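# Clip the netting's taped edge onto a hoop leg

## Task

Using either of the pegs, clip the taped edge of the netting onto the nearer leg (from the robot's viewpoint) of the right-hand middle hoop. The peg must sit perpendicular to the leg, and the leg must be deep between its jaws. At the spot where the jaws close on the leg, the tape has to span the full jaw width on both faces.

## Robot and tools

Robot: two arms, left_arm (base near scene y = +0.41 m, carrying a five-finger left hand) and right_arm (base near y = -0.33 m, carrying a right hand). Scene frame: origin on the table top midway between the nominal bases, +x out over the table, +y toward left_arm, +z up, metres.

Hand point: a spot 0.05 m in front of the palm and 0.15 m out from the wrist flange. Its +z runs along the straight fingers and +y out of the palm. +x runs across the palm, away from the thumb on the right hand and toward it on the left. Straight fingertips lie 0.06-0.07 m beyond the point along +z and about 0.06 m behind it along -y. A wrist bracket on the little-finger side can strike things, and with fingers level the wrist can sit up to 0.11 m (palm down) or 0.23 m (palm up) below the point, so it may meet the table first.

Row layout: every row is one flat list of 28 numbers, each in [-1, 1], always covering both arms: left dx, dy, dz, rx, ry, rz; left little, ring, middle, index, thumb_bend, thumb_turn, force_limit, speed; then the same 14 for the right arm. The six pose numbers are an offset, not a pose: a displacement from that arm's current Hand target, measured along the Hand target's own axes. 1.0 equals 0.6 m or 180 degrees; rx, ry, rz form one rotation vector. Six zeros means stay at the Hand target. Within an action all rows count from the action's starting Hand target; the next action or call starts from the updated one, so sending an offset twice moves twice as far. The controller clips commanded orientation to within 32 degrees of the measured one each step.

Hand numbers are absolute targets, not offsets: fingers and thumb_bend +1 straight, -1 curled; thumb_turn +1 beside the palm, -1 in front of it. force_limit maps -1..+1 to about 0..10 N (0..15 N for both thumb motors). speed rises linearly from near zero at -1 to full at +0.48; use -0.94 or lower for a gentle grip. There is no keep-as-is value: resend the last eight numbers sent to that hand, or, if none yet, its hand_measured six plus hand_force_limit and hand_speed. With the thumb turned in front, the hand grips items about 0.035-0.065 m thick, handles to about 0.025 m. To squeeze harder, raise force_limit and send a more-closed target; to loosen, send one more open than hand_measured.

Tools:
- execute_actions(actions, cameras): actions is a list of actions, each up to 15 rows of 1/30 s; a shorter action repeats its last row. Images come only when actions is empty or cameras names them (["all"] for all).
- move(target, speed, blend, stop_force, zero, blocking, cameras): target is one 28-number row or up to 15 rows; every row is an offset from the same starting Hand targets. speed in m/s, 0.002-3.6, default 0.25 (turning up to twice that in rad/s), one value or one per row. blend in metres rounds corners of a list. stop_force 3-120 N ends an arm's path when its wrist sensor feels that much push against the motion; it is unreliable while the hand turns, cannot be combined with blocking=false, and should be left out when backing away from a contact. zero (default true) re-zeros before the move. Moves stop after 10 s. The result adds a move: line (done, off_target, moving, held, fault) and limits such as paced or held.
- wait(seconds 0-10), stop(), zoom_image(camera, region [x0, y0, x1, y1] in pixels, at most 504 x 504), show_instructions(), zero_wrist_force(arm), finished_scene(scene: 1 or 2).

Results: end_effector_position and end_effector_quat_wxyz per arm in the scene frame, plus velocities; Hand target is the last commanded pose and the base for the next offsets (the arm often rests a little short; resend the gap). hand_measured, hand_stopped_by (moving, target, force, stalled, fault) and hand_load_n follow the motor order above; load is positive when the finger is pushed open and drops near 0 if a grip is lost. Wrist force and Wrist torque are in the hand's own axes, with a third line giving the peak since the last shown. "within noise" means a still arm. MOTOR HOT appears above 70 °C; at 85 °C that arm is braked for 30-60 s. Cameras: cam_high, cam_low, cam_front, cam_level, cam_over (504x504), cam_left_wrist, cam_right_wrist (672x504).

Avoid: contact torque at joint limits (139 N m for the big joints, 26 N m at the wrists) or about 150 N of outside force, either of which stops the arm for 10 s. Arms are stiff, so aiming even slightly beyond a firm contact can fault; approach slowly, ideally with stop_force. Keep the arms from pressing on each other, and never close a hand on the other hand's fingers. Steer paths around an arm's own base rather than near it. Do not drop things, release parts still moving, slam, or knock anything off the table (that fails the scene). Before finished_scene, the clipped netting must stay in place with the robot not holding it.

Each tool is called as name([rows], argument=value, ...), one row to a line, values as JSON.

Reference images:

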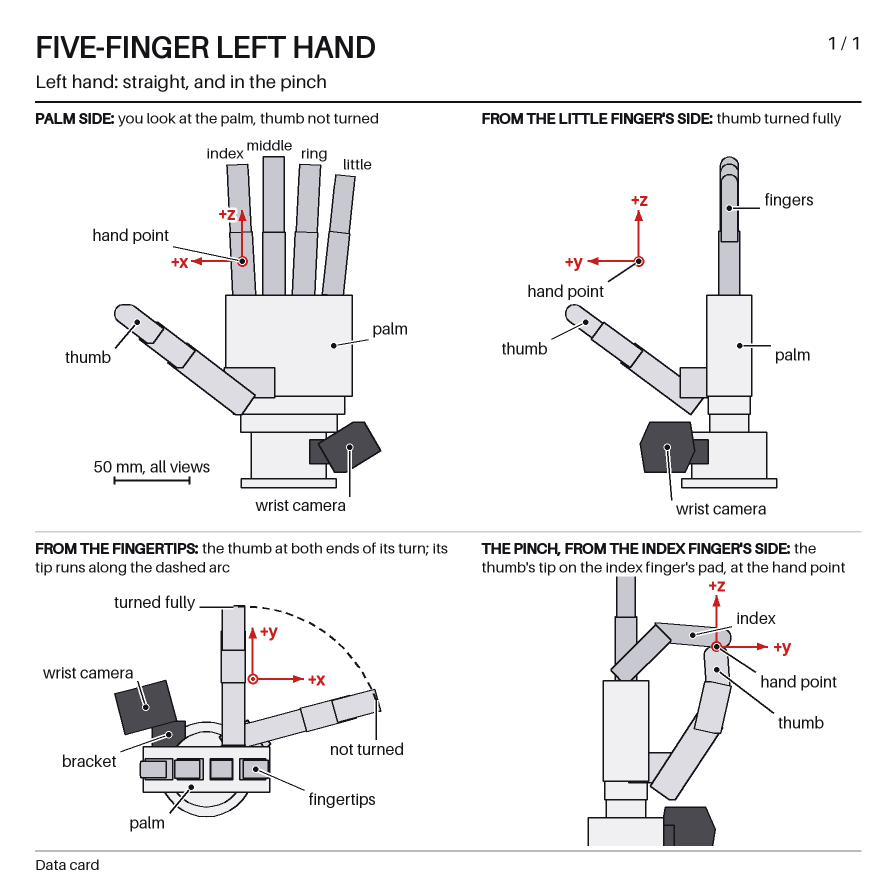

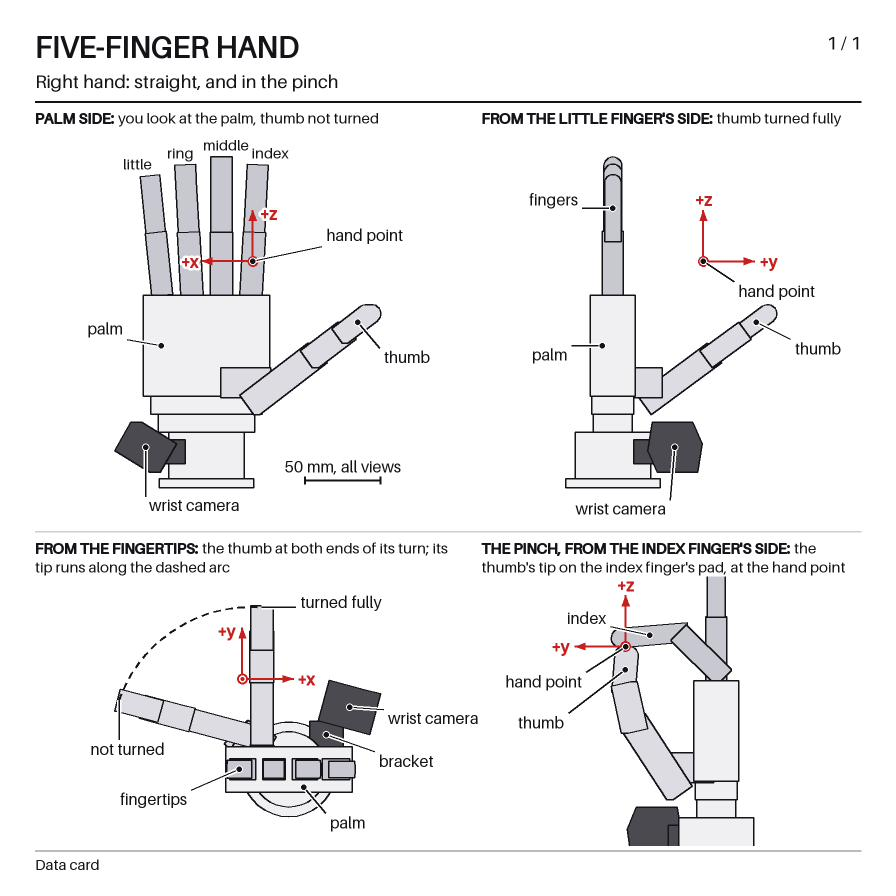

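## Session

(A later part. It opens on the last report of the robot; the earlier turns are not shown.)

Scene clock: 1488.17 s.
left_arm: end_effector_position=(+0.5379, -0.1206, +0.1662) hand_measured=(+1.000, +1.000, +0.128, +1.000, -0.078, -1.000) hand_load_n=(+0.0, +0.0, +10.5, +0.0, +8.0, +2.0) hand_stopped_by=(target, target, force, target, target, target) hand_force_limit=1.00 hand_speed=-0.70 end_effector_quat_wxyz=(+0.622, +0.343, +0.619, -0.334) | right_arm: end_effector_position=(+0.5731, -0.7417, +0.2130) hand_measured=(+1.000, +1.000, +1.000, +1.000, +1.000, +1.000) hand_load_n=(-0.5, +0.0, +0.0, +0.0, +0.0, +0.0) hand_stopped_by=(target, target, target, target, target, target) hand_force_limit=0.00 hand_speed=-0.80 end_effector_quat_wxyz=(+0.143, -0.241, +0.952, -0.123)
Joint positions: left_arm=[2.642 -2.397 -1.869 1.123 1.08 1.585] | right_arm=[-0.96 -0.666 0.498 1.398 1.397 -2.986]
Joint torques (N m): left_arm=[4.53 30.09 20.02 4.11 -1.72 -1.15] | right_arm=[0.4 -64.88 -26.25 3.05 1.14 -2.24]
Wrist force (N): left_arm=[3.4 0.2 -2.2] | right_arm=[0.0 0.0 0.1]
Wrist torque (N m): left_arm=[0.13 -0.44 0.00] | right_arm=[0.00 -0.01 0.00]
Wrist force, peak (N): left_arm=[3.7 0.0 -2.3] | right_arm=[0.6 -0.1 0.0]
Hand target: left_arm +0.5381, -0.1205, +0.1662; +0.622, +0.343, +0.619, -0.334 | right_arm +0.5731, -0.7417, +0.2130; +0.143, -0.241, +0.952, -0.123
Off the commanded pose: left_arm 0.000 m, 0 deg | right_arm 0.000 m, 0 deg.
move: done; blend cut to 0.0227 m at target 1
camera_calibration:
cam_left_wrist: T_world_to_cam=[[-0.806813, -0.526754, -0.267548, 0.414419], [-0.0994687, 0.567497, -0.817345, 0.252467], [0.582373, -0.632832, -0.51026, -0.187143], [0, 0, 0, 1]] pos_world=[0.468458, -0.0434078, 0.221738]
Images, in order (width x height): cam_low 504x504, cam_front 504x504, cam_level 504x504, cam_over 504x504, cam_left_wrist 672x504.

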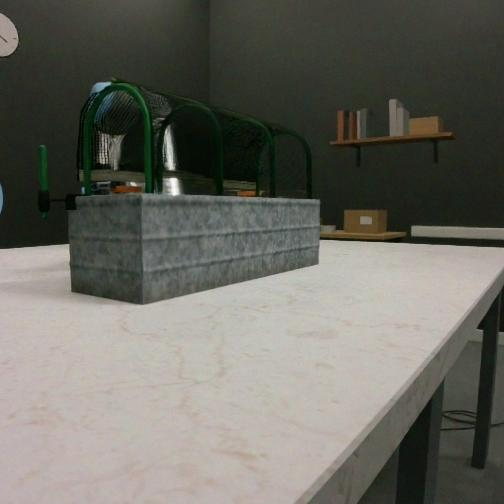

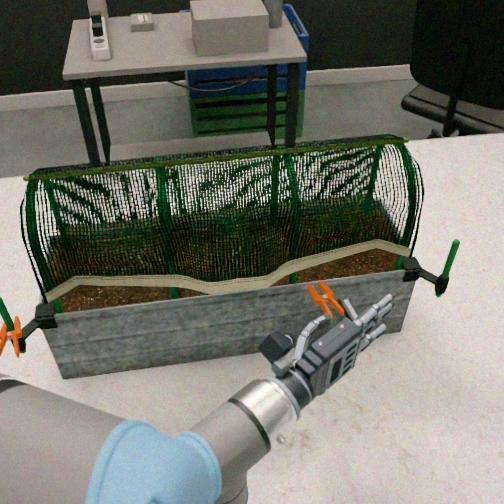

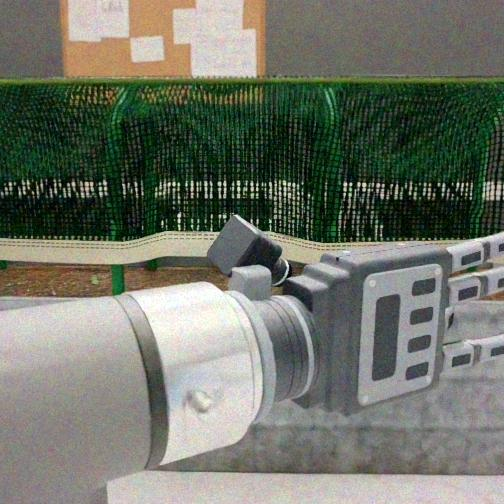

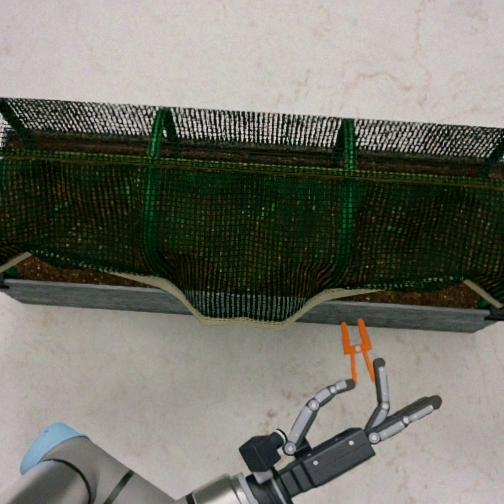

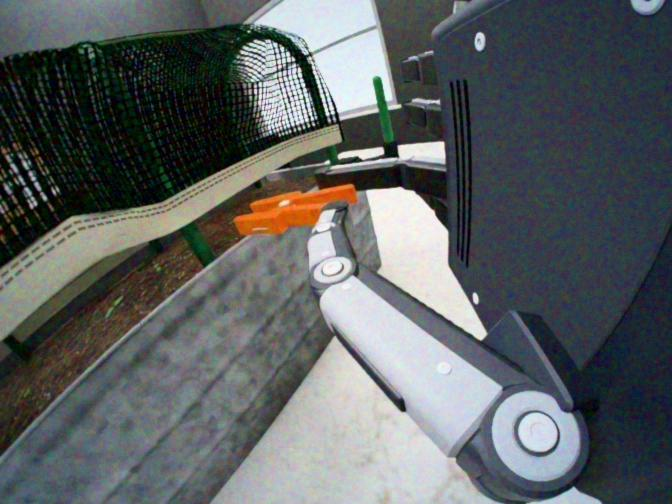

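move(target=[-0.0342, 0.0483, 0.0008, 0, 0, 0, 1, 1, -0.22, 1, -0.08, -1, 1.0, -0.7, 0, 0, 0, 0, 0, 0, 1, 1, 1, 1, 1, 1, 0.0, -0.8], speed=0.06, cameras=["cam_front", "cam_left_wrist", "cam_over", "cam_level", "cam_low"])

zoom_image(camera="cam_over", region=[300, 260, 380, 360])

zoom_image(camera="cam_front", region=[270, 240, 330, 300])

zoom_image(camera="cam_left_wrist", region=[150, 130, 390, 300])

zoom_image(camera="cam_low", region=[100, 150, 170, 200])

Scene clock: 1609.60 s.
left_arm: end_effector_position=(+0.5624, -0.1055, +0.1870) hand_measured=(+1.000, +1.000, +0.128, +1.000, -0.078, -1.000) hand_load_n=(+0.0, +0.0, +10.0, +0.0, +7.5, +2.0) hand_stopped_by=(target, target, force, target, target, target) hand_force_limit=1.00 hand_speed=-0.70 end_effector_quat_wxyz=(+0.622, +0.343, +0.619, -0.334) | right_arm: end_effector_position=(+0.5731, -0.7417, +0.2130) hand_measured=(+1.000, +1.000, +1.000, +1.000, +1.000, +1.000) hand_load_n=(+0.0, +0.0, +0.0, -0.5, +0.0, +0.0) hand_stopped_by=(target, target, target, target, target, target) hand_force_limit=0.00 hand_speed=-0.80 end_effector_quat_wxyz=(+0.143, -0.241, +0.952, -0.123)
Joint positions: left_arm=[2.692 -2.36 -1.853 1.07 1.029 1.585] | right_arm=[-0.96 -0.666 0.498 1.398 1.397 -2.986]
Joint torques (N m): left_arm=[6.52 51.45 19.35 -1.25 -2.19 0.96] | right_arm=[0.26 -65.05 -26.52 3.16 1.34 -2.35]
Wrist force (N): left_arm=[3.3 0.1 -2.0] | right_arm=[0.2 0.0 -0.2]
Wrist torque (N m): left_arm=[0.12 -0.45 -0.01] | right_arm=[0.01 -0.01 0.01]
Wrist force, peak (N): left_arm=[3.7 0.1 -2.4] | right_arm=[0.4 0.0 -0.3]
Hand target: left_arm +0.5625, -0.1054, +0.1871; +0.622, +0.343, +0.619, -0.334 | right_arm +0.5731, -0.7417, +0.2130; +0.143, -0.241, +0.952, -0.123
Off the commanded pose: left_arm 0.000 m, 0 deg | right_arm 0.000 m, 0 deg.
move: done
camera_calibration:
cam_left_wrist: T_world_to_cam=[[-0.806788, -0.526893, -0.267353, 0.447666], [-0.099663, 0.567371, -0.817409, 0.263305], [0.582375, -0.63283, -0.51026, -0.181231], [0, 0, 0, 1]] pos_world=[0.492957, -0.0282082, 0.242438]
Images, in order (width x height): cam_low 504x504, cam_front 504x504, cam_level 504x504, cam_over 504x504, cam_left_wrist 672x504.

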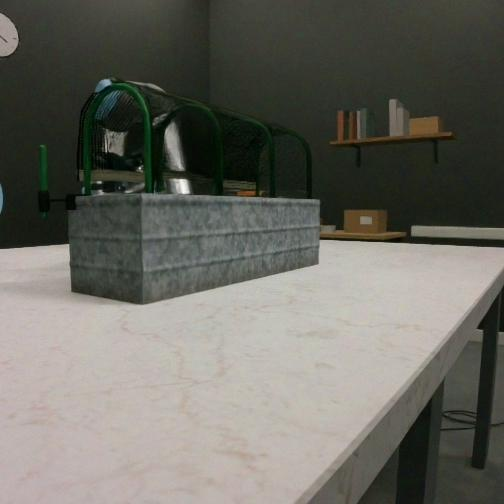

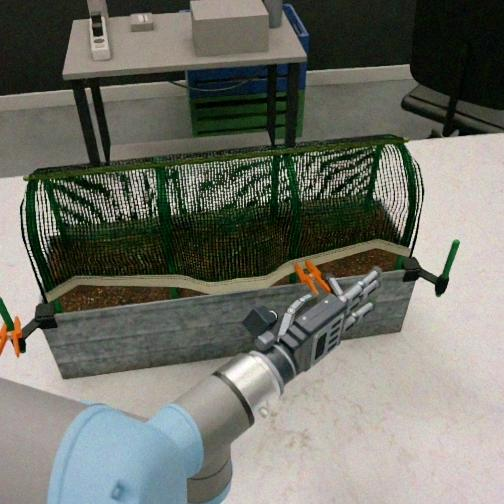

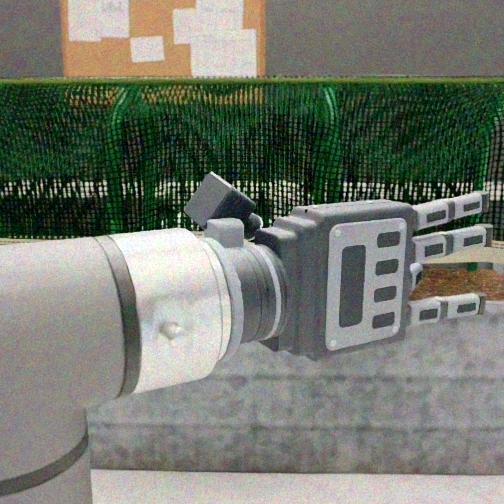

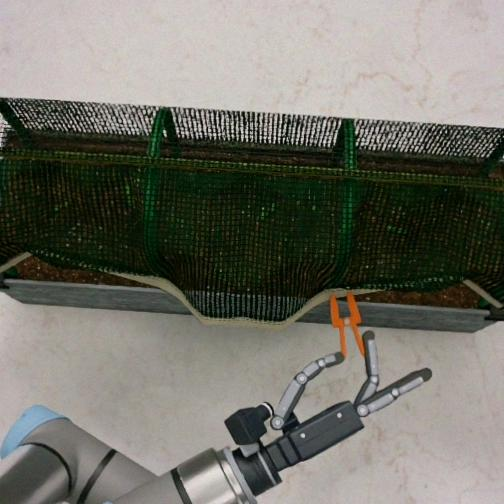

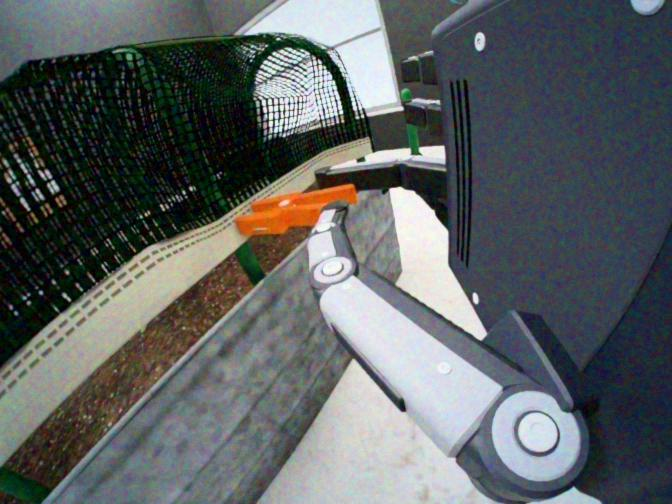

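Scaled by 5.040.

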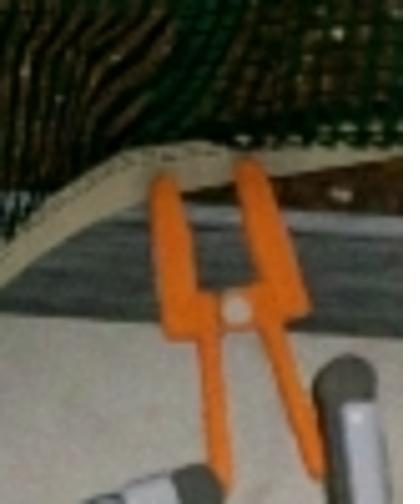

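Scaled by 8.400.

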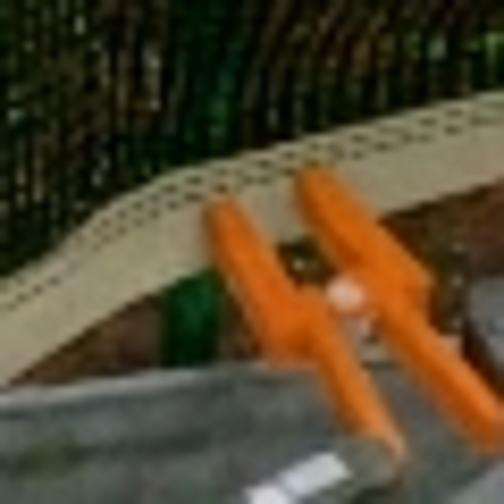

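Scaled by 2.100 from the camera's 672x504 image, which has a finer 960x720 frame.

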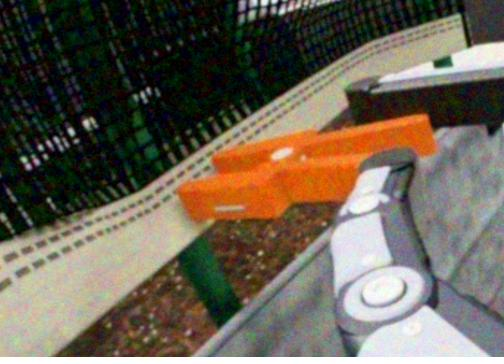

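Scaled by 7.200.

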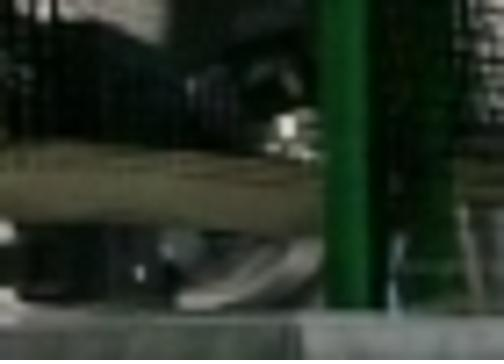

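move(target=[0.0025, 0.0117, -0.0045, 0, 0, 0, 1, 1, -0.22, 1, -0.08, -1, 1.0, -0.7, 0, 0, 0, 0, 0, 0, 1, 1, 1, 1, 1, 1, 0.0, -0.8], speed=0.04, cameras=["cam_front", "cam_left_wrist", "cam_over", "cam_low"])

zoom_image(camera="cam_over", region=[300, 260, 380, 360])

zoom_image(camera="cam_front", region=[270, 240, 330, 300])

zoom_image(camera="cam_left_wrist", region=[190, 150, 350, 270])

Scene clock: 1630.27 s.
left_arm: end_effector_position=(+0.5669, -0.0994, +0.1857) hand_measured=(+1.000, +1.000, +0.128, +1.000, -0.078, -1.000) hand_load_n=(+0.0, +0.0, +10.0, +0.0, +8.0, +2.0) hand_stopped_by=(target, target, force, target, target, target) hand_force_limit=1.00 hand_speed=-0.70 end_effector_quat_wxyz=(+0.622, +0.343, +0.619, -0.334) | right_arm: end_effector_position=(+0.5731, -0.7417, +0.2130) hand_measured=(+1.000, +1.000, +1.000, +1.000, +1.000, +1.000) hand_load_n=(+0.0, +0.0, +0.0, +0.0, -0.5, +0.0) hand_stopped_by=(target, target, target, target, target, target) hand_force_limit=0.00 hand_speed=-0.80 end_effector_quat_wxyz=(+0.143, -0.241, +0.952, -0.123)
Joint positions: left_arm=[2.708 -2.362 -1.854 1.073 1.014 1.585] | right_arm=[-0.96 -0.666 0.498 1.398 1.397 -2.986]
Joint torques (N m): left_arm=[4.96 29.64 0.52 4.11 -2.38 1.14] | right_arm=[0.88 -64.35 -26.62 3.11 1.21 -2.34]
Wrist force (N): left_arm=[3.4 0.1 -2.3] | right_arm=[0.3 0.1 -0.2]
Wrist torque (N m): left_arm=[0.13 -0.47 0.00] | right_arm=[0.02 -0.04 0.02]
Wrist force, peak (N): left_arm=[3.4 0.1 -2.5] | right_arm=[0.5 0.1 -0.3]
Hand target: left_arm +0.5670, -0.0993, +0.1857; +0.622, +0.343, +0.619, -0.334 | right_arm +0.5731, -0.7417, +0.2130; +0.143, -0.241, +0.952, -0.123
Off the commanded pose: left_arm 0.000 m, 0 deg | right_arm 0.000 m, 0 deg.
move: done
camera_calibration:
cam_left_wrist: T_world_to_cam=[[-0.806805, -0.526801, -0.267483, 0.454179], [-0.099534, 0.567455, -0.817366, 0.259296], [0.582374, -0.632832, -0.51026, -0.180666], [0, 0, 0, 1]] pos_world=[0.497458, -0.022208, 0.241238]
Images, in order (width x height): cam_low 504x504, cam_front 504x504, cam_over 504x504, cam_left_wrist 672x504.

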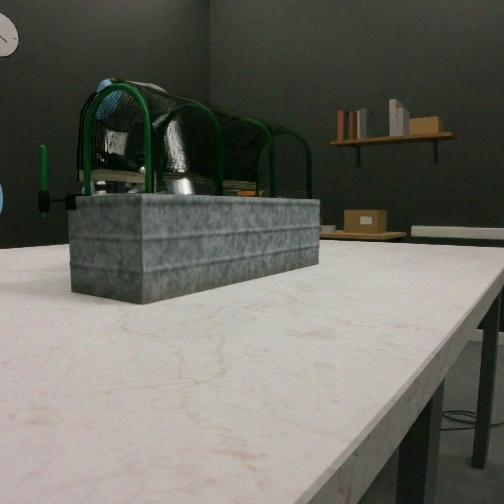

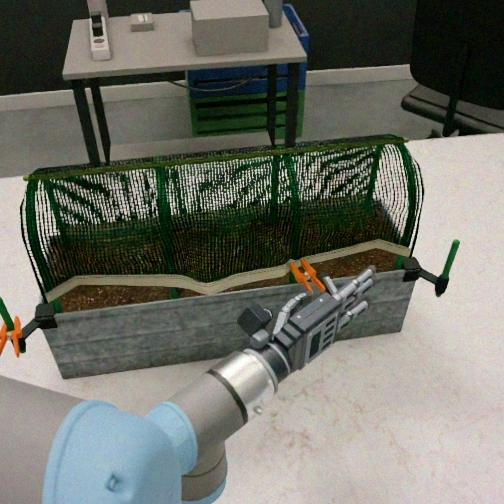

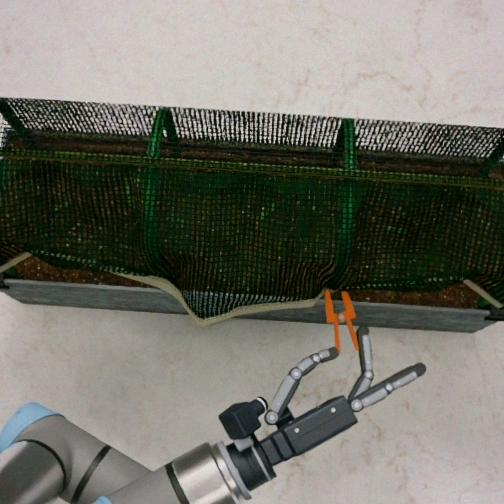

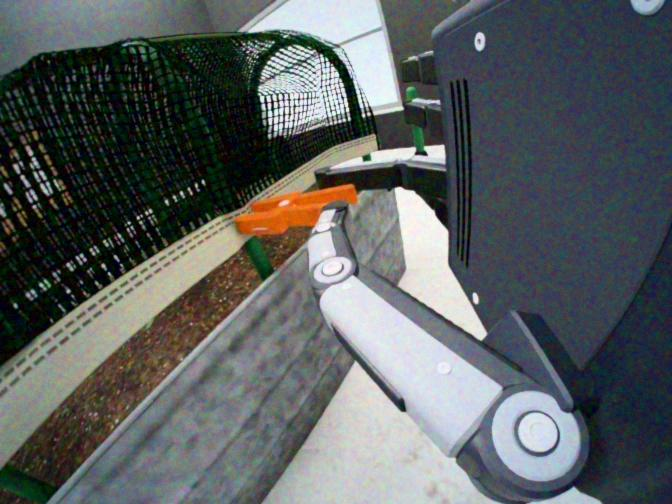

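Scaled by 5.040.

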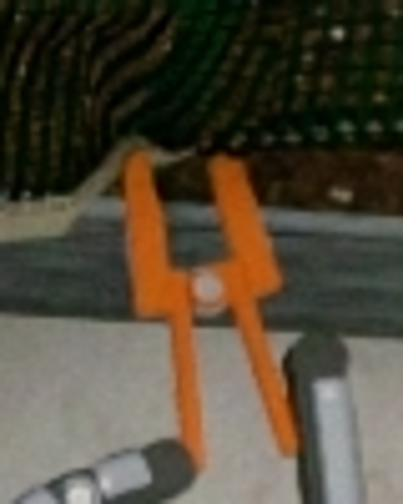

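Scaled by 8.400.

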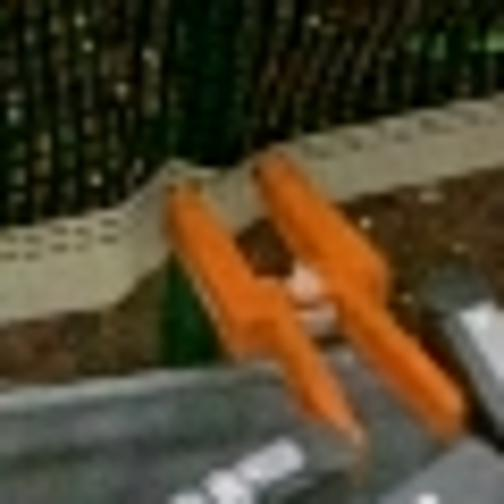

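Scaled by 3.150 from the camera's 672x504 image, which has a finer 960x720 frame.

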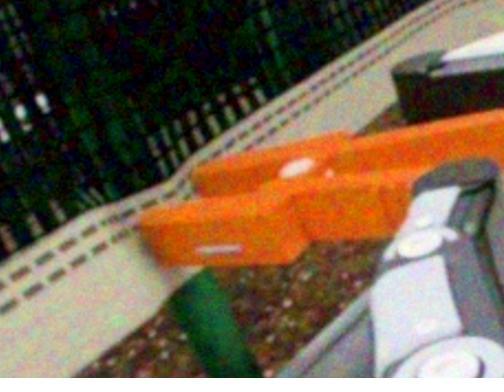

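zoom_image(camera="cam_low", region=[110, 150, 180, 200])

Scaled by 7.200.

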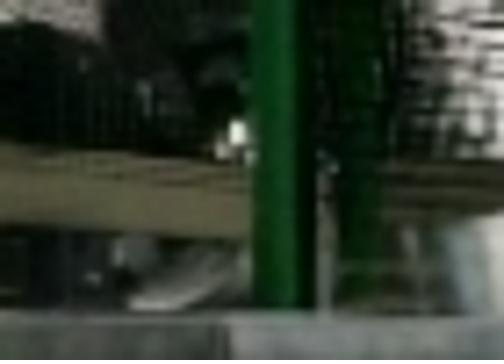

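move(target=[0.0015, -0.0057, 0.0018, 0, 0, 0, 1, 1, -0.22, 1, -0.08, -1, 1.0, -0.7, 0, 0, 0, 0, 0, 0, 1, 1, 1, 1, 1, 1, 0.0, -0.8], speed=0.03)

move(target=[0, 0.0192, 0.0055, 0, 0, 0, 1, 1, -0.22, 1, -0.08, -1, 1.0, -0.7, 0, 0, 0, 0, 0, 0, 1, 1, 1, 1, 1, 1, 0.0, -0.8], speed=0.02, stop_force=12, cameras=["cam_front", "cam_left_wrist", "cam_over", "cam_low"])

zoom_image(camera="cam_over", region=[300, 260, 380, 360])

zoom_image(camera="cam_front", region=[270, 240, 330, 300])

zoom_image(camera="cam_left_wrist", region=[190, 150, 350, 270])

Scene clock: 1650.60 s.
left_arm: end_effector_position=(+0.5648, -0.1019, +0.1848) hand_measured=(+1.000, +1.000, +0.128, +1.000, -0.078, -1.000) hand_load_n=(+0.0, +0.0, +10.0, +0.0, +8.0, +1.5) hand_stopped_by=(target, target, force, target, target, target) hand_force_limit=1.00 hand_speed=-0.70 end_effector_quat_wxyz=(+0.622, +0.343, +0.619, -0.334) | right_arm: end_effector_position=(+0.5731, -0.7417, +0.2130) hand_measured=(+1.000, +1.000, +1.000, +1.000, +1.000, +1.000) hand_load_n=(+0.0, +0.0, +0.0, +0.0, +0.0, +0.0) hand_stopped_by=(target, target, target, target, target, target) hand_force_limit=0.00 hand_speed=-0.80 end_effector_quat_wxyz=(+0.143, -0.241, +0.952, -0.123)
Joint positions: left_arm=[2.701 -2.364 -1.854 1.075 1.02 1.585] | right_arm=[-0.96 -0.666 0.498 1.398 1.397 -2.986]
Joint torques (N m): left_arm=[-7.35 30.5 20.23 4.1 2.81 0.28] | right_arm=[-0.44 -64.32 -26.22 3.06 1.25 -2.35]
Wrist force (N): left_arm=[3.1 0.1 -2.3] | right_arm=[0.2 -0.1 -0.1]
Wrist torque (N m): left_arm=[0.12 -0.44 -0.01] | right_arm=[0.00 -0.03 0.01]
Wrist force, peak (N): left_arm=[3.5 0.2 -2.4] | right_arm=[0.4 -0.4 -0.2]
Hand target: left_arm +0.5647, -0.1020, +0.1848; +0.622, +0.343, +0.619, -0.334 | right_arm +0.5731, -0.7417, +0.2130; +0.143, -0.241, +0.952, -0.123
Off the commanded pose: left_arm 0.000 m, 0 deg | right_arm 0.000 m, 0 deg.
move: done

Scene clock: 1652.23 s.
left_arm: end_effector_position=(+0.5762, -0.0986, +0.1849) hand_measured=(+1.000, +1.000, +0.128, +1.000, -0.078, -1.000) hand_load_n=(-0.5, +0.0, +9.5, +0.0, +5.0, +1.5) hand_stopped_by=(target, target, force, target, target, target) hand_force_limit=1.00 hand_speed=-0.70 end_effector_quat_wxyz=(+0.622, +0.343, +0.619, -0.334) | right_arm: end_effector_position=(+0.5731, -0.7417, +0.2130) hand_measured=(+1.000, +1.000, +1.000, +1.000, +1.000, +1.000) hand_load_n=(+0.0, +0.0, +0.0, +0.0, +0.0, +0.0) hand_stopped_by=(target, target, target, target, target, target) hand_force_limit=0.00 hand_speed=-0.80 end_effector_quat_wxyz=(+0.143, -0.241, +0.952, -0.123)
Joint positions: left_arm=[2.717 -2.372 -1.833 1.062 1.004 1.585] | right_arm=[-0.96 -0.666 0.498 1.398 1.397 -2.986]
Joint torques (N m): left_arm=[8.17 30.03 20.74 -1.77 -2.13 1.06] | right_arm=[0.34 -64.35 -26.03 3.12 1.29 -2.26]
Wrist force (N): left_arm=[3.3 -0.8 -3.1] | right_arm=[0.3 0.1 -0.2]
Wrist torque (N m): left_arm=[0.08 -0.48 0.01] | right_arm=[0.02 -0.04 0.01]
Wrist force, peak (N): left_arm=[3.0 -5.6 -4.1] | right_arm=[0.5 -0.1 0.0]
Hand target: left_arm +0.5762, -0.0986, +0.1849; +0.622, +0.343, +0.619, -0.334 | right_arm +0.5731, -0.7417, +0.2130; +0.143, -0.241, +0.952, -0.123
Off the commanded pose: left_arm 0.000 m, 0 deg | right_arm 0.000 m, 0 deg.
move: done
camera_calibration:
cam_left_wrist: T_world_to_cam=[[-0.806805, -0.526801, -0.267483, 0.461916], [-0.099534, 0.567455, -0.817366, 0.258975], [0.582374, -0.632832, -0.51026, -0.185972], [0, 0, 0, 1]] pos_world=[0.506758, -0.021308, 0.240338]
Images, in order (width x height): cam_low 504x504, cam_front 504x504, cam_over 504x504, cam_left_wrist 672x504.

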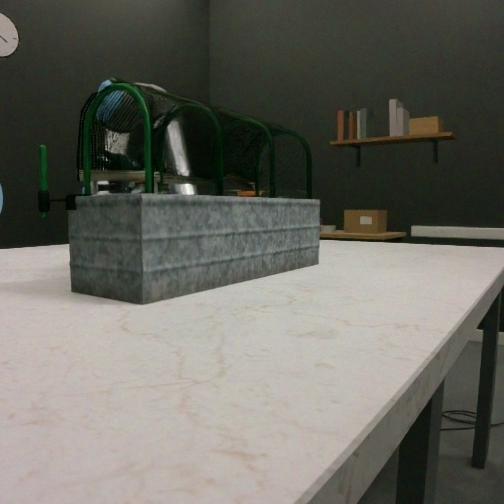

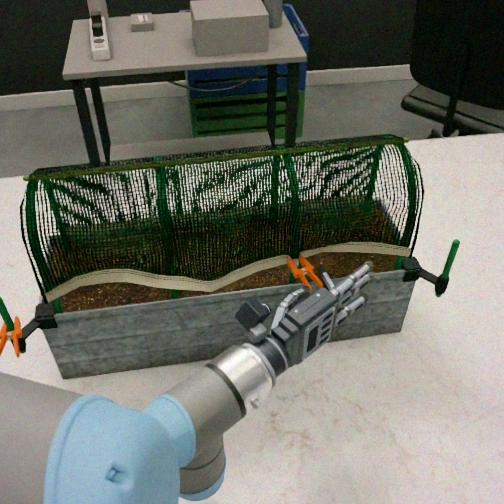

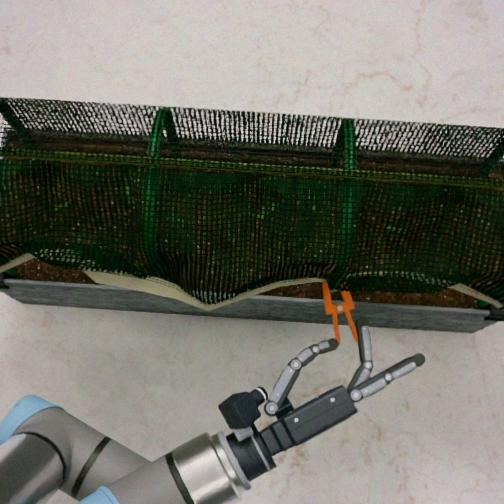

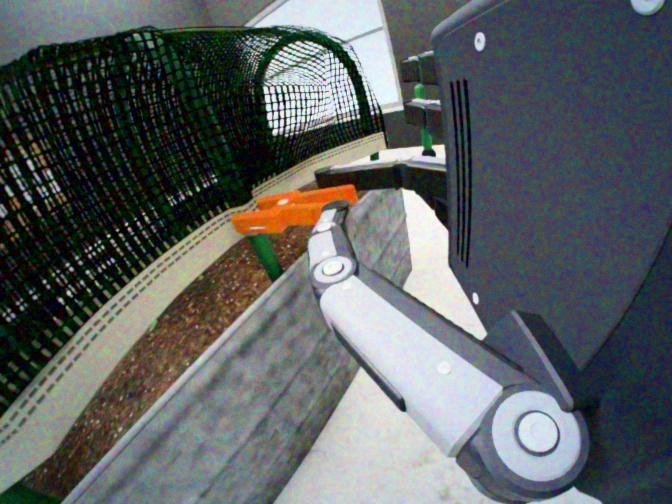

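Scaled by 5.040.

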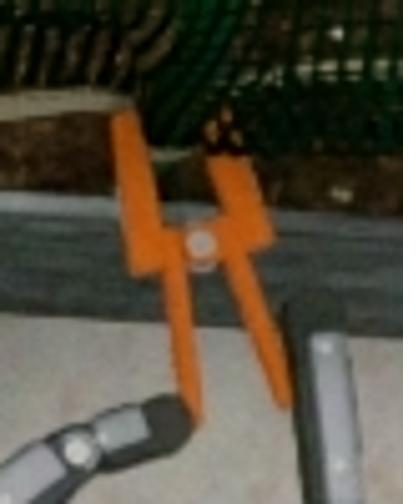

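Scaled by 8.400.

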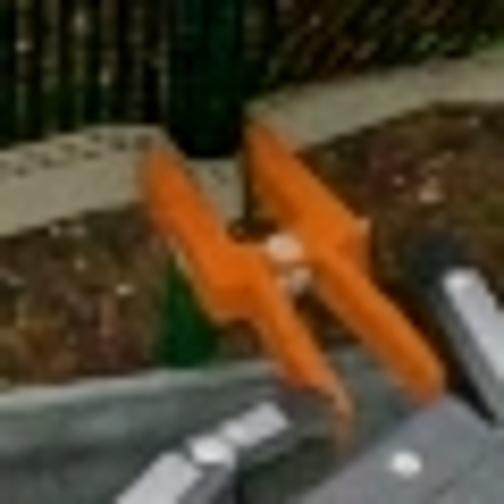

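Scaled by 3.150 from the camera's 672x504 image, which has a finer 960x720 frame.

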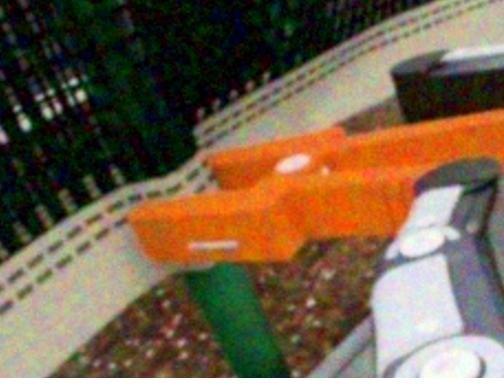

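move(target=[0, 0.0192, 0.0055, 0, 0, 0, 1, 1, -0.22, 1, -0.08, -1, 1.0, -0.7, 0, 0, 0, 0, 0, 0, 1, 1, 1, 1, 1, 1, 0.0, -0.8], speed=0.02, stop_force=15, cameras=["cam_front", "cam_left_wrist", "cam_over", "cam_low"])

zoom_image(camera="cam_over", region=[300, 260, 380, 360])

zoom_image(camera="cam_front", region=[270, 240, 330, 300])

zoom_image(camera="cam_left_wrist", region=[190, 150, 350, 270])

Scene clock: 1659.93 s.
left_arm: end_effector_position=(+0.5876, -0.0951, +0.1851) hand_measured=(+1.000, +1.000, +0.128, +1.000, -0.078, -1.000) hand_load_n=(+0.0, +0.0, +9.0, +0.0, -1.0, +0.5) hand_stopped_by=(target, target, force, target, target, target) hand_force_limit=1.00 hand_speed=-0.70 end_effector_quat_wxyz=(+0.622, +0.343, +0.619, -0.334) | right_arm: end_effector_position=(+0.5731, -0.7417, +0.2130) hand_measured=(+1.000, +1.000, +1.000, +1.000, +1.000, +1.000) hand_load_n=(+0.0, +0.0, +0.0, +0.0, +0.0, +0.0) hand_stopped_by=(target, target, target, target, target, target) hand_force_limit=0.00 hand_speed=-0.80 end_effector_quat_wxyz=(+0.143, -0.241, +0.952, -0.123)
Joint positions: left_arm=[2.733 -2.38 -1.812 1.048 0.988 1.585] | right_arm=[-0.96 -0.666 0.498 1.398 1.397 -2.986]
Joint torques (N m): left_arm=[15.86 30.06 22.41 -2.54 0.59 1.37] | right_arm=[0.73 -64.62 -27.26 3.09 1.25 -2.26]
Wrist force (N): left_arm=[3.1 -12.7 -6.6] | right_arm=[0.2 0.0 -0.1]
Wrist torque (N m): left_arm=[0.03 -0.51 0.21] | right_arm=[0.01 -0.03 0.02]
Wrist force, peak (N): left_arm=[3.1 -13.0 -6.6] | right_arm=[0.6 0.2 -0.1]
Hand target: left_arm +0.5876, -0.0951, +0.1851; +0.622, +0.343, +0.619, -0.334 | right_arm +0.5731, -0.7417, +0.2130; +0.143, -0.241, +0.952, -0.123
Off the commanded pose: left_arm 0.000 m, 0 deg | right_arm 0.000 m, 0 deg.
move: done
camera_calibration:
cam_left_wrist: T_world_to_cam=[[-0.806805, -0.526801, -0.267483, 0.473039], [-0.099534, 0.567455, -0.817366, 0.258354], [0.582374, -0.632832, -0.51026, -0.190416], [0, 0, 0, 1]] pos_world=[0.518258, -0.017908, 0.240538]
Images, in order (width x height): cam_low 504x504, cam_front 504x504, cam_over 504x504, cam_left_wrist 672x504.

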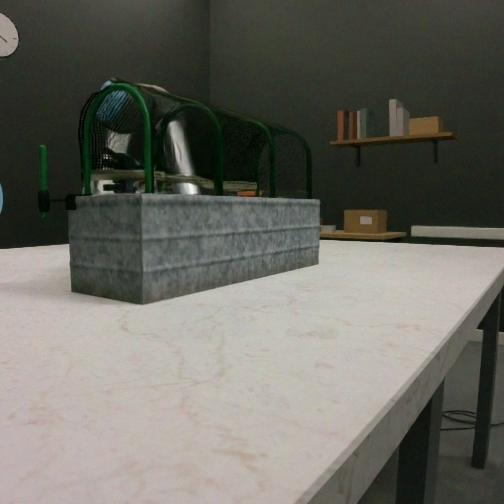

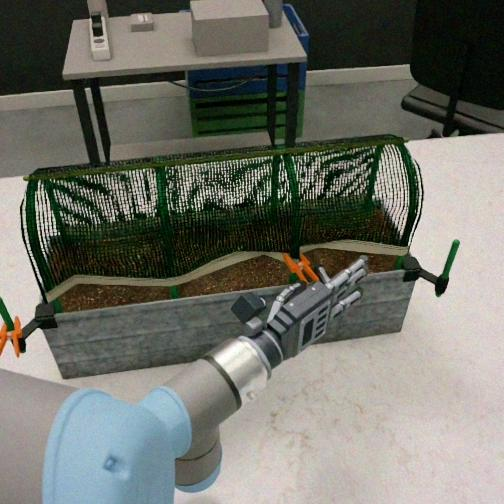

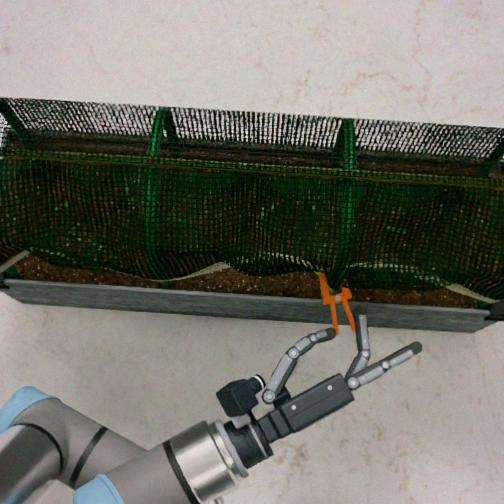

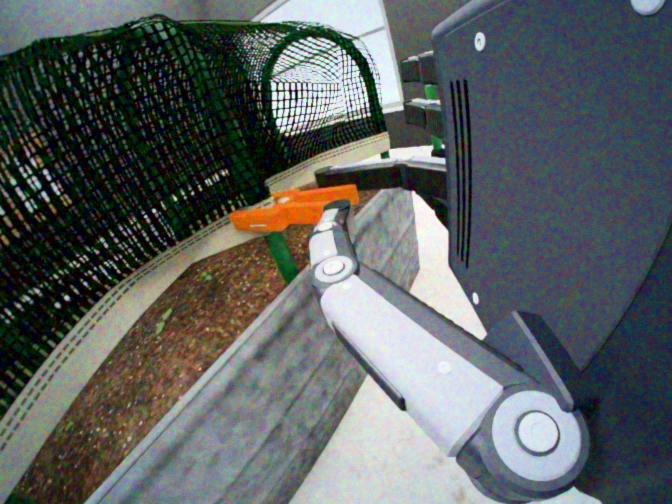

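Scaled by 5.040.

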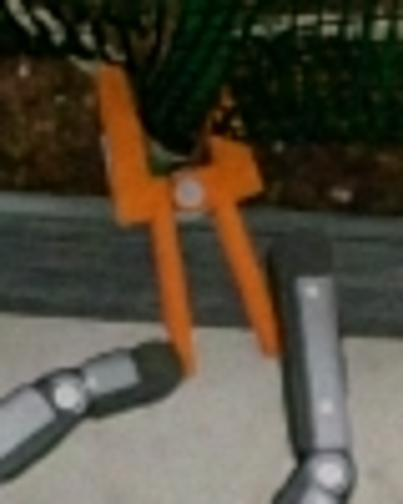

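Scaled by 8.400.

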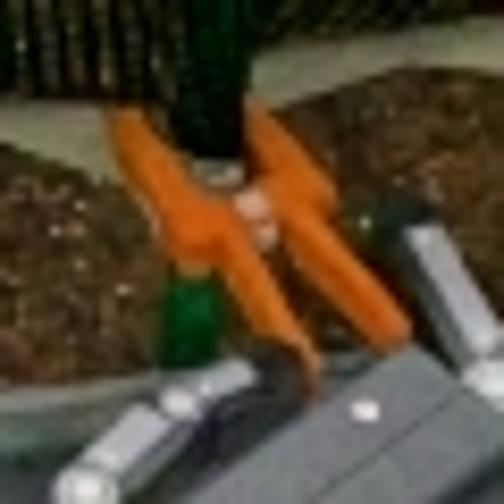

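Scaled by 3.150 from the camera's 672x504 image, which has a finer 960x720 frame.

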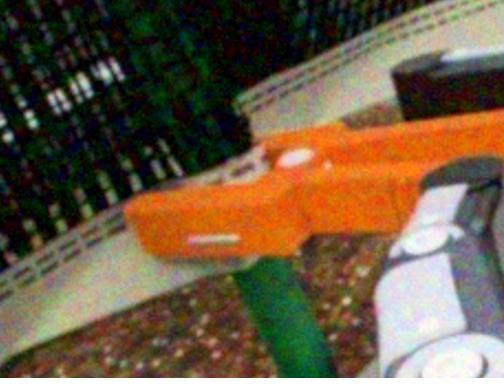

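execute_actions([
  [[0, -0.0018, -0.0005, 0, 0, 0, 1, 1, -0.22, 1, -0.08, -1, 1.0, -0.85, 0, 0, 0, 0, 0, 0, 1, 1, 1, 1, 1, 1, 0.0, -0.8]],
], cameras=["cam_over"])

zoom_image(camera="cam_over", region=[305, 255, 365, 335])

Scene clock: 1672.40 s.
left_arm: end_effector_position=(+0.5866, -0.0955, +0.1850) hand_measured=(+1.000, +1.000, +0.128, +1.000, -0.078, -1.000) hand_load_n=(+0.0, +0.0, +8.0, +0.0, +0.5, +0.5) hand_stopped_by=(target, target, force, target, target, target) hand_force_limit=1.00 hand_speed=-0.85 end_effector_quat_wxyz=(+0.622, +0.343, +0.619, -0.334) | right_arm: end_effector_position=(+0.5731, -0.7417, +0.2130) hand_measured=(+1.000, +1.000, +1.000, +1.000, +1.000, +1.000) hand_load_n=(+0.0, +0.0, +0.0, +0.0, +0.0, +0.0) hand_stopped_by=(target, target, target, target, target, target) hand_force_limit=0.00 hand_speed=-0.80 end_effector_quat_wxyz=(+0.143, -0.241, +0.952, -0.123)
Joint positions: left_arm=[2.731 -2.379 -1.814 1.049 0.99 1.585] | right_arm=[-0.96 -0.666 0.498 1.398 1.397 -2.986]
Joint torques (N m): left_arm=[-2.33 50.89 2.65 3.4 4.22 1.12] | right_arm=[0.92 -64.23 -27.24 3.08 1.36 -2.3]
Wrist force (N): left_arm=[3.2 -8.2 -5.5] | right_arm=[0.3 0.2 0.0]
Wrist torque (N m): left_arm=[0.01 -0.49 0.14] | right_arm=[0.03 -0.04 0.03]
Wrist force, peak (N): left_arm=[3.2 -13.2 -6.4] | right_arm=[0.4 0.1 -0.3]
Hand target: left_arm +0.5866, -0.0955, +0.1850; +0.622, +0.343, +0.619, -0.334 | right_arm +0.5731, -0.7417, +0.2130; +0.143, -0.241, +0.952, -0.123
Off the commanded pose: left_arm 0.000 m, 0 deg | right_arm 0.000 m, 0 deg.
Images, in order (width x height): cam_over 504x504.

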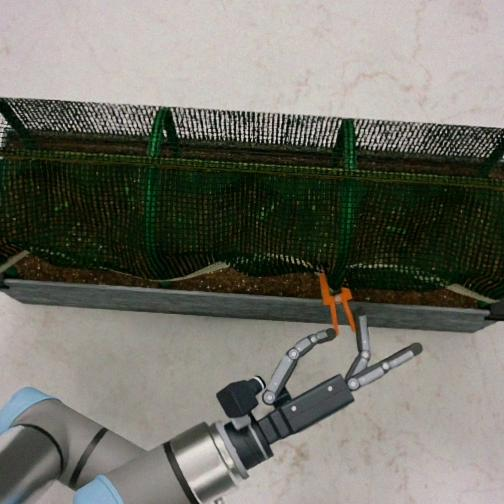

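Scaled by 6.300.

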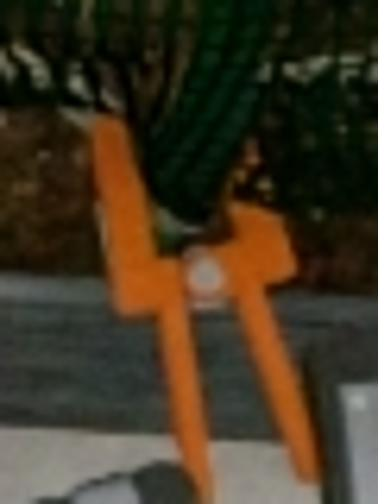

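execute_actions([
  [[0, 0, -0.001, 0, 0, 0, 1, 1, 0.6, 1, -0.08, -1, 1.0, -0.8, 0, 0, 0, 0, 0, 0, 1, 1, 1, 1, 1, 1, 0.0, -0.8], [0, 0, -0.002, 0, 0, 0, 1, 1, 0.6, 1, -0.08, -1, 1.0, -0.8, 0, 0, 0, 0, 0, 0, 1, 1, 1, 1, 1, 1, 0.0, -0.8], [0, 0, -0.003, 0, 0, 0, 1, 1, 0.6, 1, -0.08, -1, 1.0, -0.8, 0, 0, 0, 0, 0, 0, 1, 1, 1, 1, 1, 1, 0.0, -0.8], [0, 0, -0.004, 0, 0, 0, 1, 1, 0.6, 1, -0.08, -1, 1.0, -0.8, 0, 0, 0, 0, 0, 0, 1, 1, 1, 1, 1, 1, 0.0, -0.8], [0, 0, -0.005, 0, 0, 0, 1, 1, 0.6, 1, -0.08, -1, 1.0, -0.8, 0, 0, 0, 0, 0, 0, 1, 1, 1, 1, 1, 1, 0.0, -0.8], [0, 0, -0.006, 0, 0, 0, 1, 1, 0.6, 1, -0.08, -1, 1.0, -0.8, 0, 0, 0, 0, 0, 0, 1, 1, 1, 1, 1, 1, 0.0, -0.8], [0, 0, -0.007, 0, 0, 0, 1, 1, 0.6, 1, -0.08, -1, 1.0, -0.8, 0, 0, 0, 0, 0, 0, 1, 1, 1, 1, 1, 1, 0.0, -0.8], [0, 0, -0.008, 0, 0, 0, 1, 1, 0.6, 1, -0.08, -1, 1.0, -0.8, 0, 0, 0, 0, 0, 0, 1, 1, 1, 1, 1, 1, 0.0, -0.8], [0, 0, -0.009, 0, 0, 0, 1, 1, 0.6, 1, -0.08, -1, 1.0, -0.8, 0, 0, 0, 0, 0, 0, 1, 1, 1, 1, 1, 1, 0.0, -0.8], [0, 0, -0.0095, 0, 0, 0, 1, 1, 0.6, 1, -0.08, -1, 1.0, -0.8, 0, 0, 0, 0, 0, 0, 1, 1, 1, 1, 1, 1, 0.0, -0.8]],
], cameras=["cam_front", "cam_left_wrist", "cam_over", "cam_low"])

zoom_image(camera="cam_over", region=[305, 255, 365, 335])

zoom_image(camera="cam_front", region=[270, 240, 330, 300])

zoom_image(camera="cam_left_wrist", region=[190, 150, 350, 270])

Scene clock: 1684.07 s.
left_arm: end_effector_position=(+0.5835, -0.0907, +0.1850) hand_measured=(+1.000, +1.000, +0.600, +1.000, -0.078, -1.000) hand_load_n=(+0.0, +0.0, +0.0, +0.0, +0.5, +0.0) hand_stopped_by=(target, target, target, target, target, target) hand_force_limit=1.00 hand_speed=-0.80 end_effector_quat_wxyz=(+0.622, +0.343, +0.619, -0.334) | right_arm: end_effector_position=(+0.5731, -0.7417, +0.2130) hand_measured=(+1.000, +1.000, +1.000, +1.000, +1.000, +1.000) hand_load_n=(+0.0, +0.0, +0.0, +0.0, +0.0, +0.0) hand_stopped_by=(target, target, target, target, target, target) hand_force_limit=0.00 hand_speed=-0.80 end_effector_quat_wxyz=(+0.143, -0.241, +0.952, -0.123)
Joint positions: left_arm=[2.738 -2.372 -1.831 1.06 0.983 1.585] | right_arm=[-0.96 -0.666 0.498 1.398 1.397 -2.986]
Joint torques (N m): left_arm=[7.54 50.4 0.34 3.84 -2.37 1.43] | right_arm=[0.84 -63.97 -27.48 3.07 1.28 -2.36]
Wrist force (N): left_arm=[3.0 0.7 -2.5] | right_arm=[0.3 0.1 -0.1]
Wrist torque (N m): left_arm=[0.16 -0.44 -0.02] | right_arm=[0.01 -0.05 0.02]
Wrist force, peak (N): left_arm=[3.4 -8.1 -5.7] | right_arm=[0.1 0.2 -0.5]
Hand target: left_arm +0.5835, -0.0907, +0.1850; +0.622, +0.343, +0.619, -0.334 | right_arm +0.5731, -0.7417, +0.2130; +0.143, -0.241, +0.952, -0.123
Off the commanded pose: left_arm 0.000 m, 0 deg | right_arm 0.000 m, 0 deg.
camera_calibration:
cam_left_wrist: T_world_to_cam=[[-0.806805, -0.526801, -0.267483, 0.472021], [-0.099534, 0.567455, -0.817366, 0.255382], [0.582374, -0.632832, -0.51026, -0.185122], [0, 0, 0, 1]] pos_world=[0.514058, -0.013408, 0.240538]
Images, in order (width x height): cam_low 504x504, cam_front 504x504, cam_over 504x504, cam_left_wrist 672x504.

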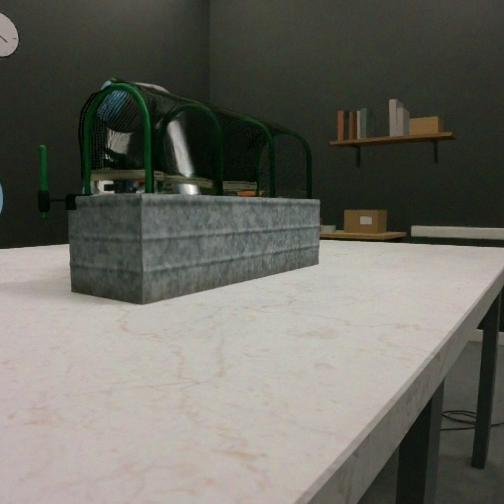

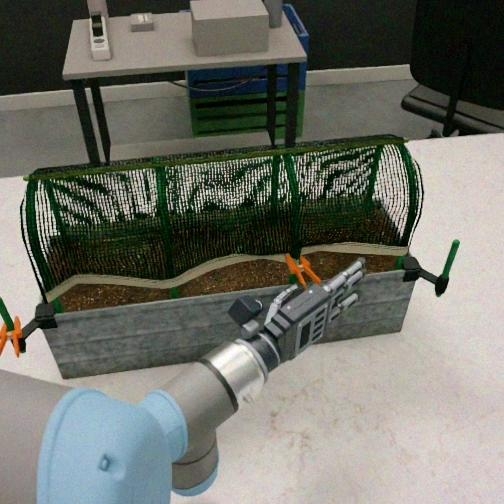

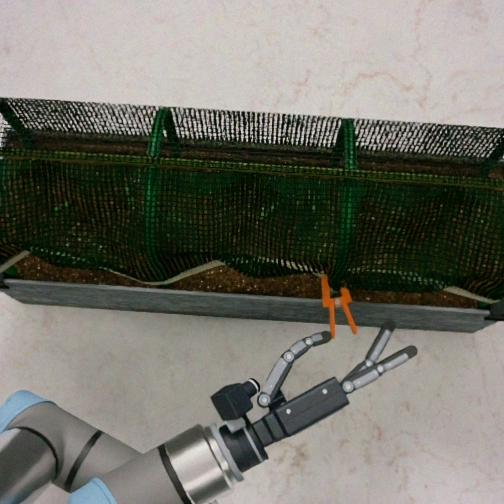

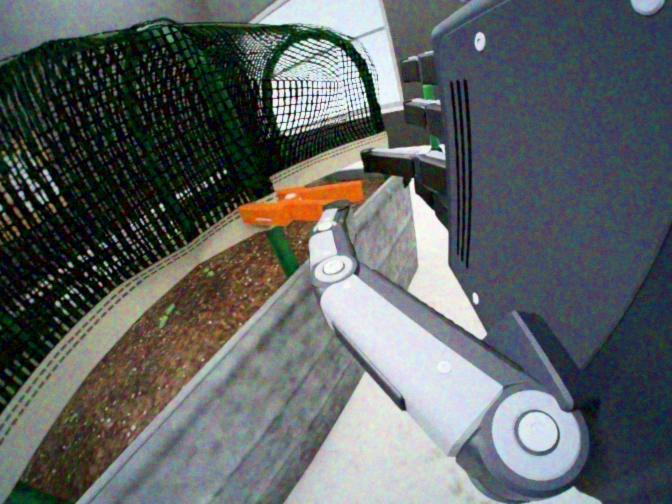

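Scaled by 6.300.

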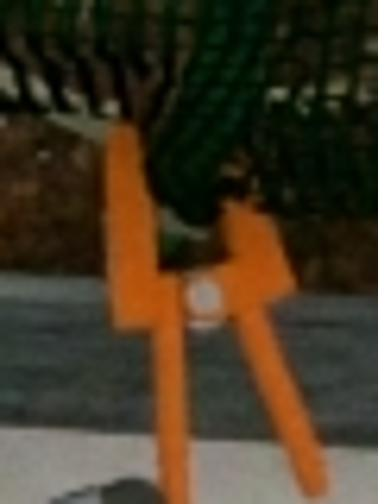

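Scaled by 8.400.

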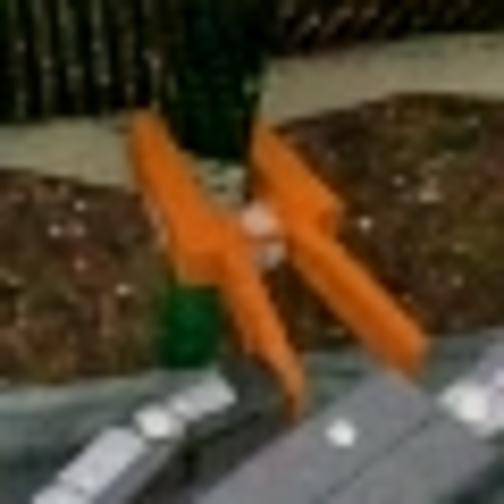

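Scaled by 3.150 from the camera's 672x504 image, which has a finer 960x720 frame.

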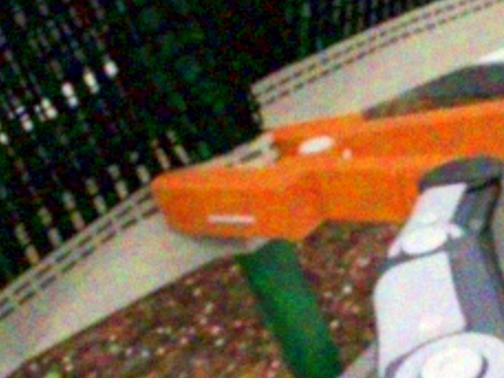

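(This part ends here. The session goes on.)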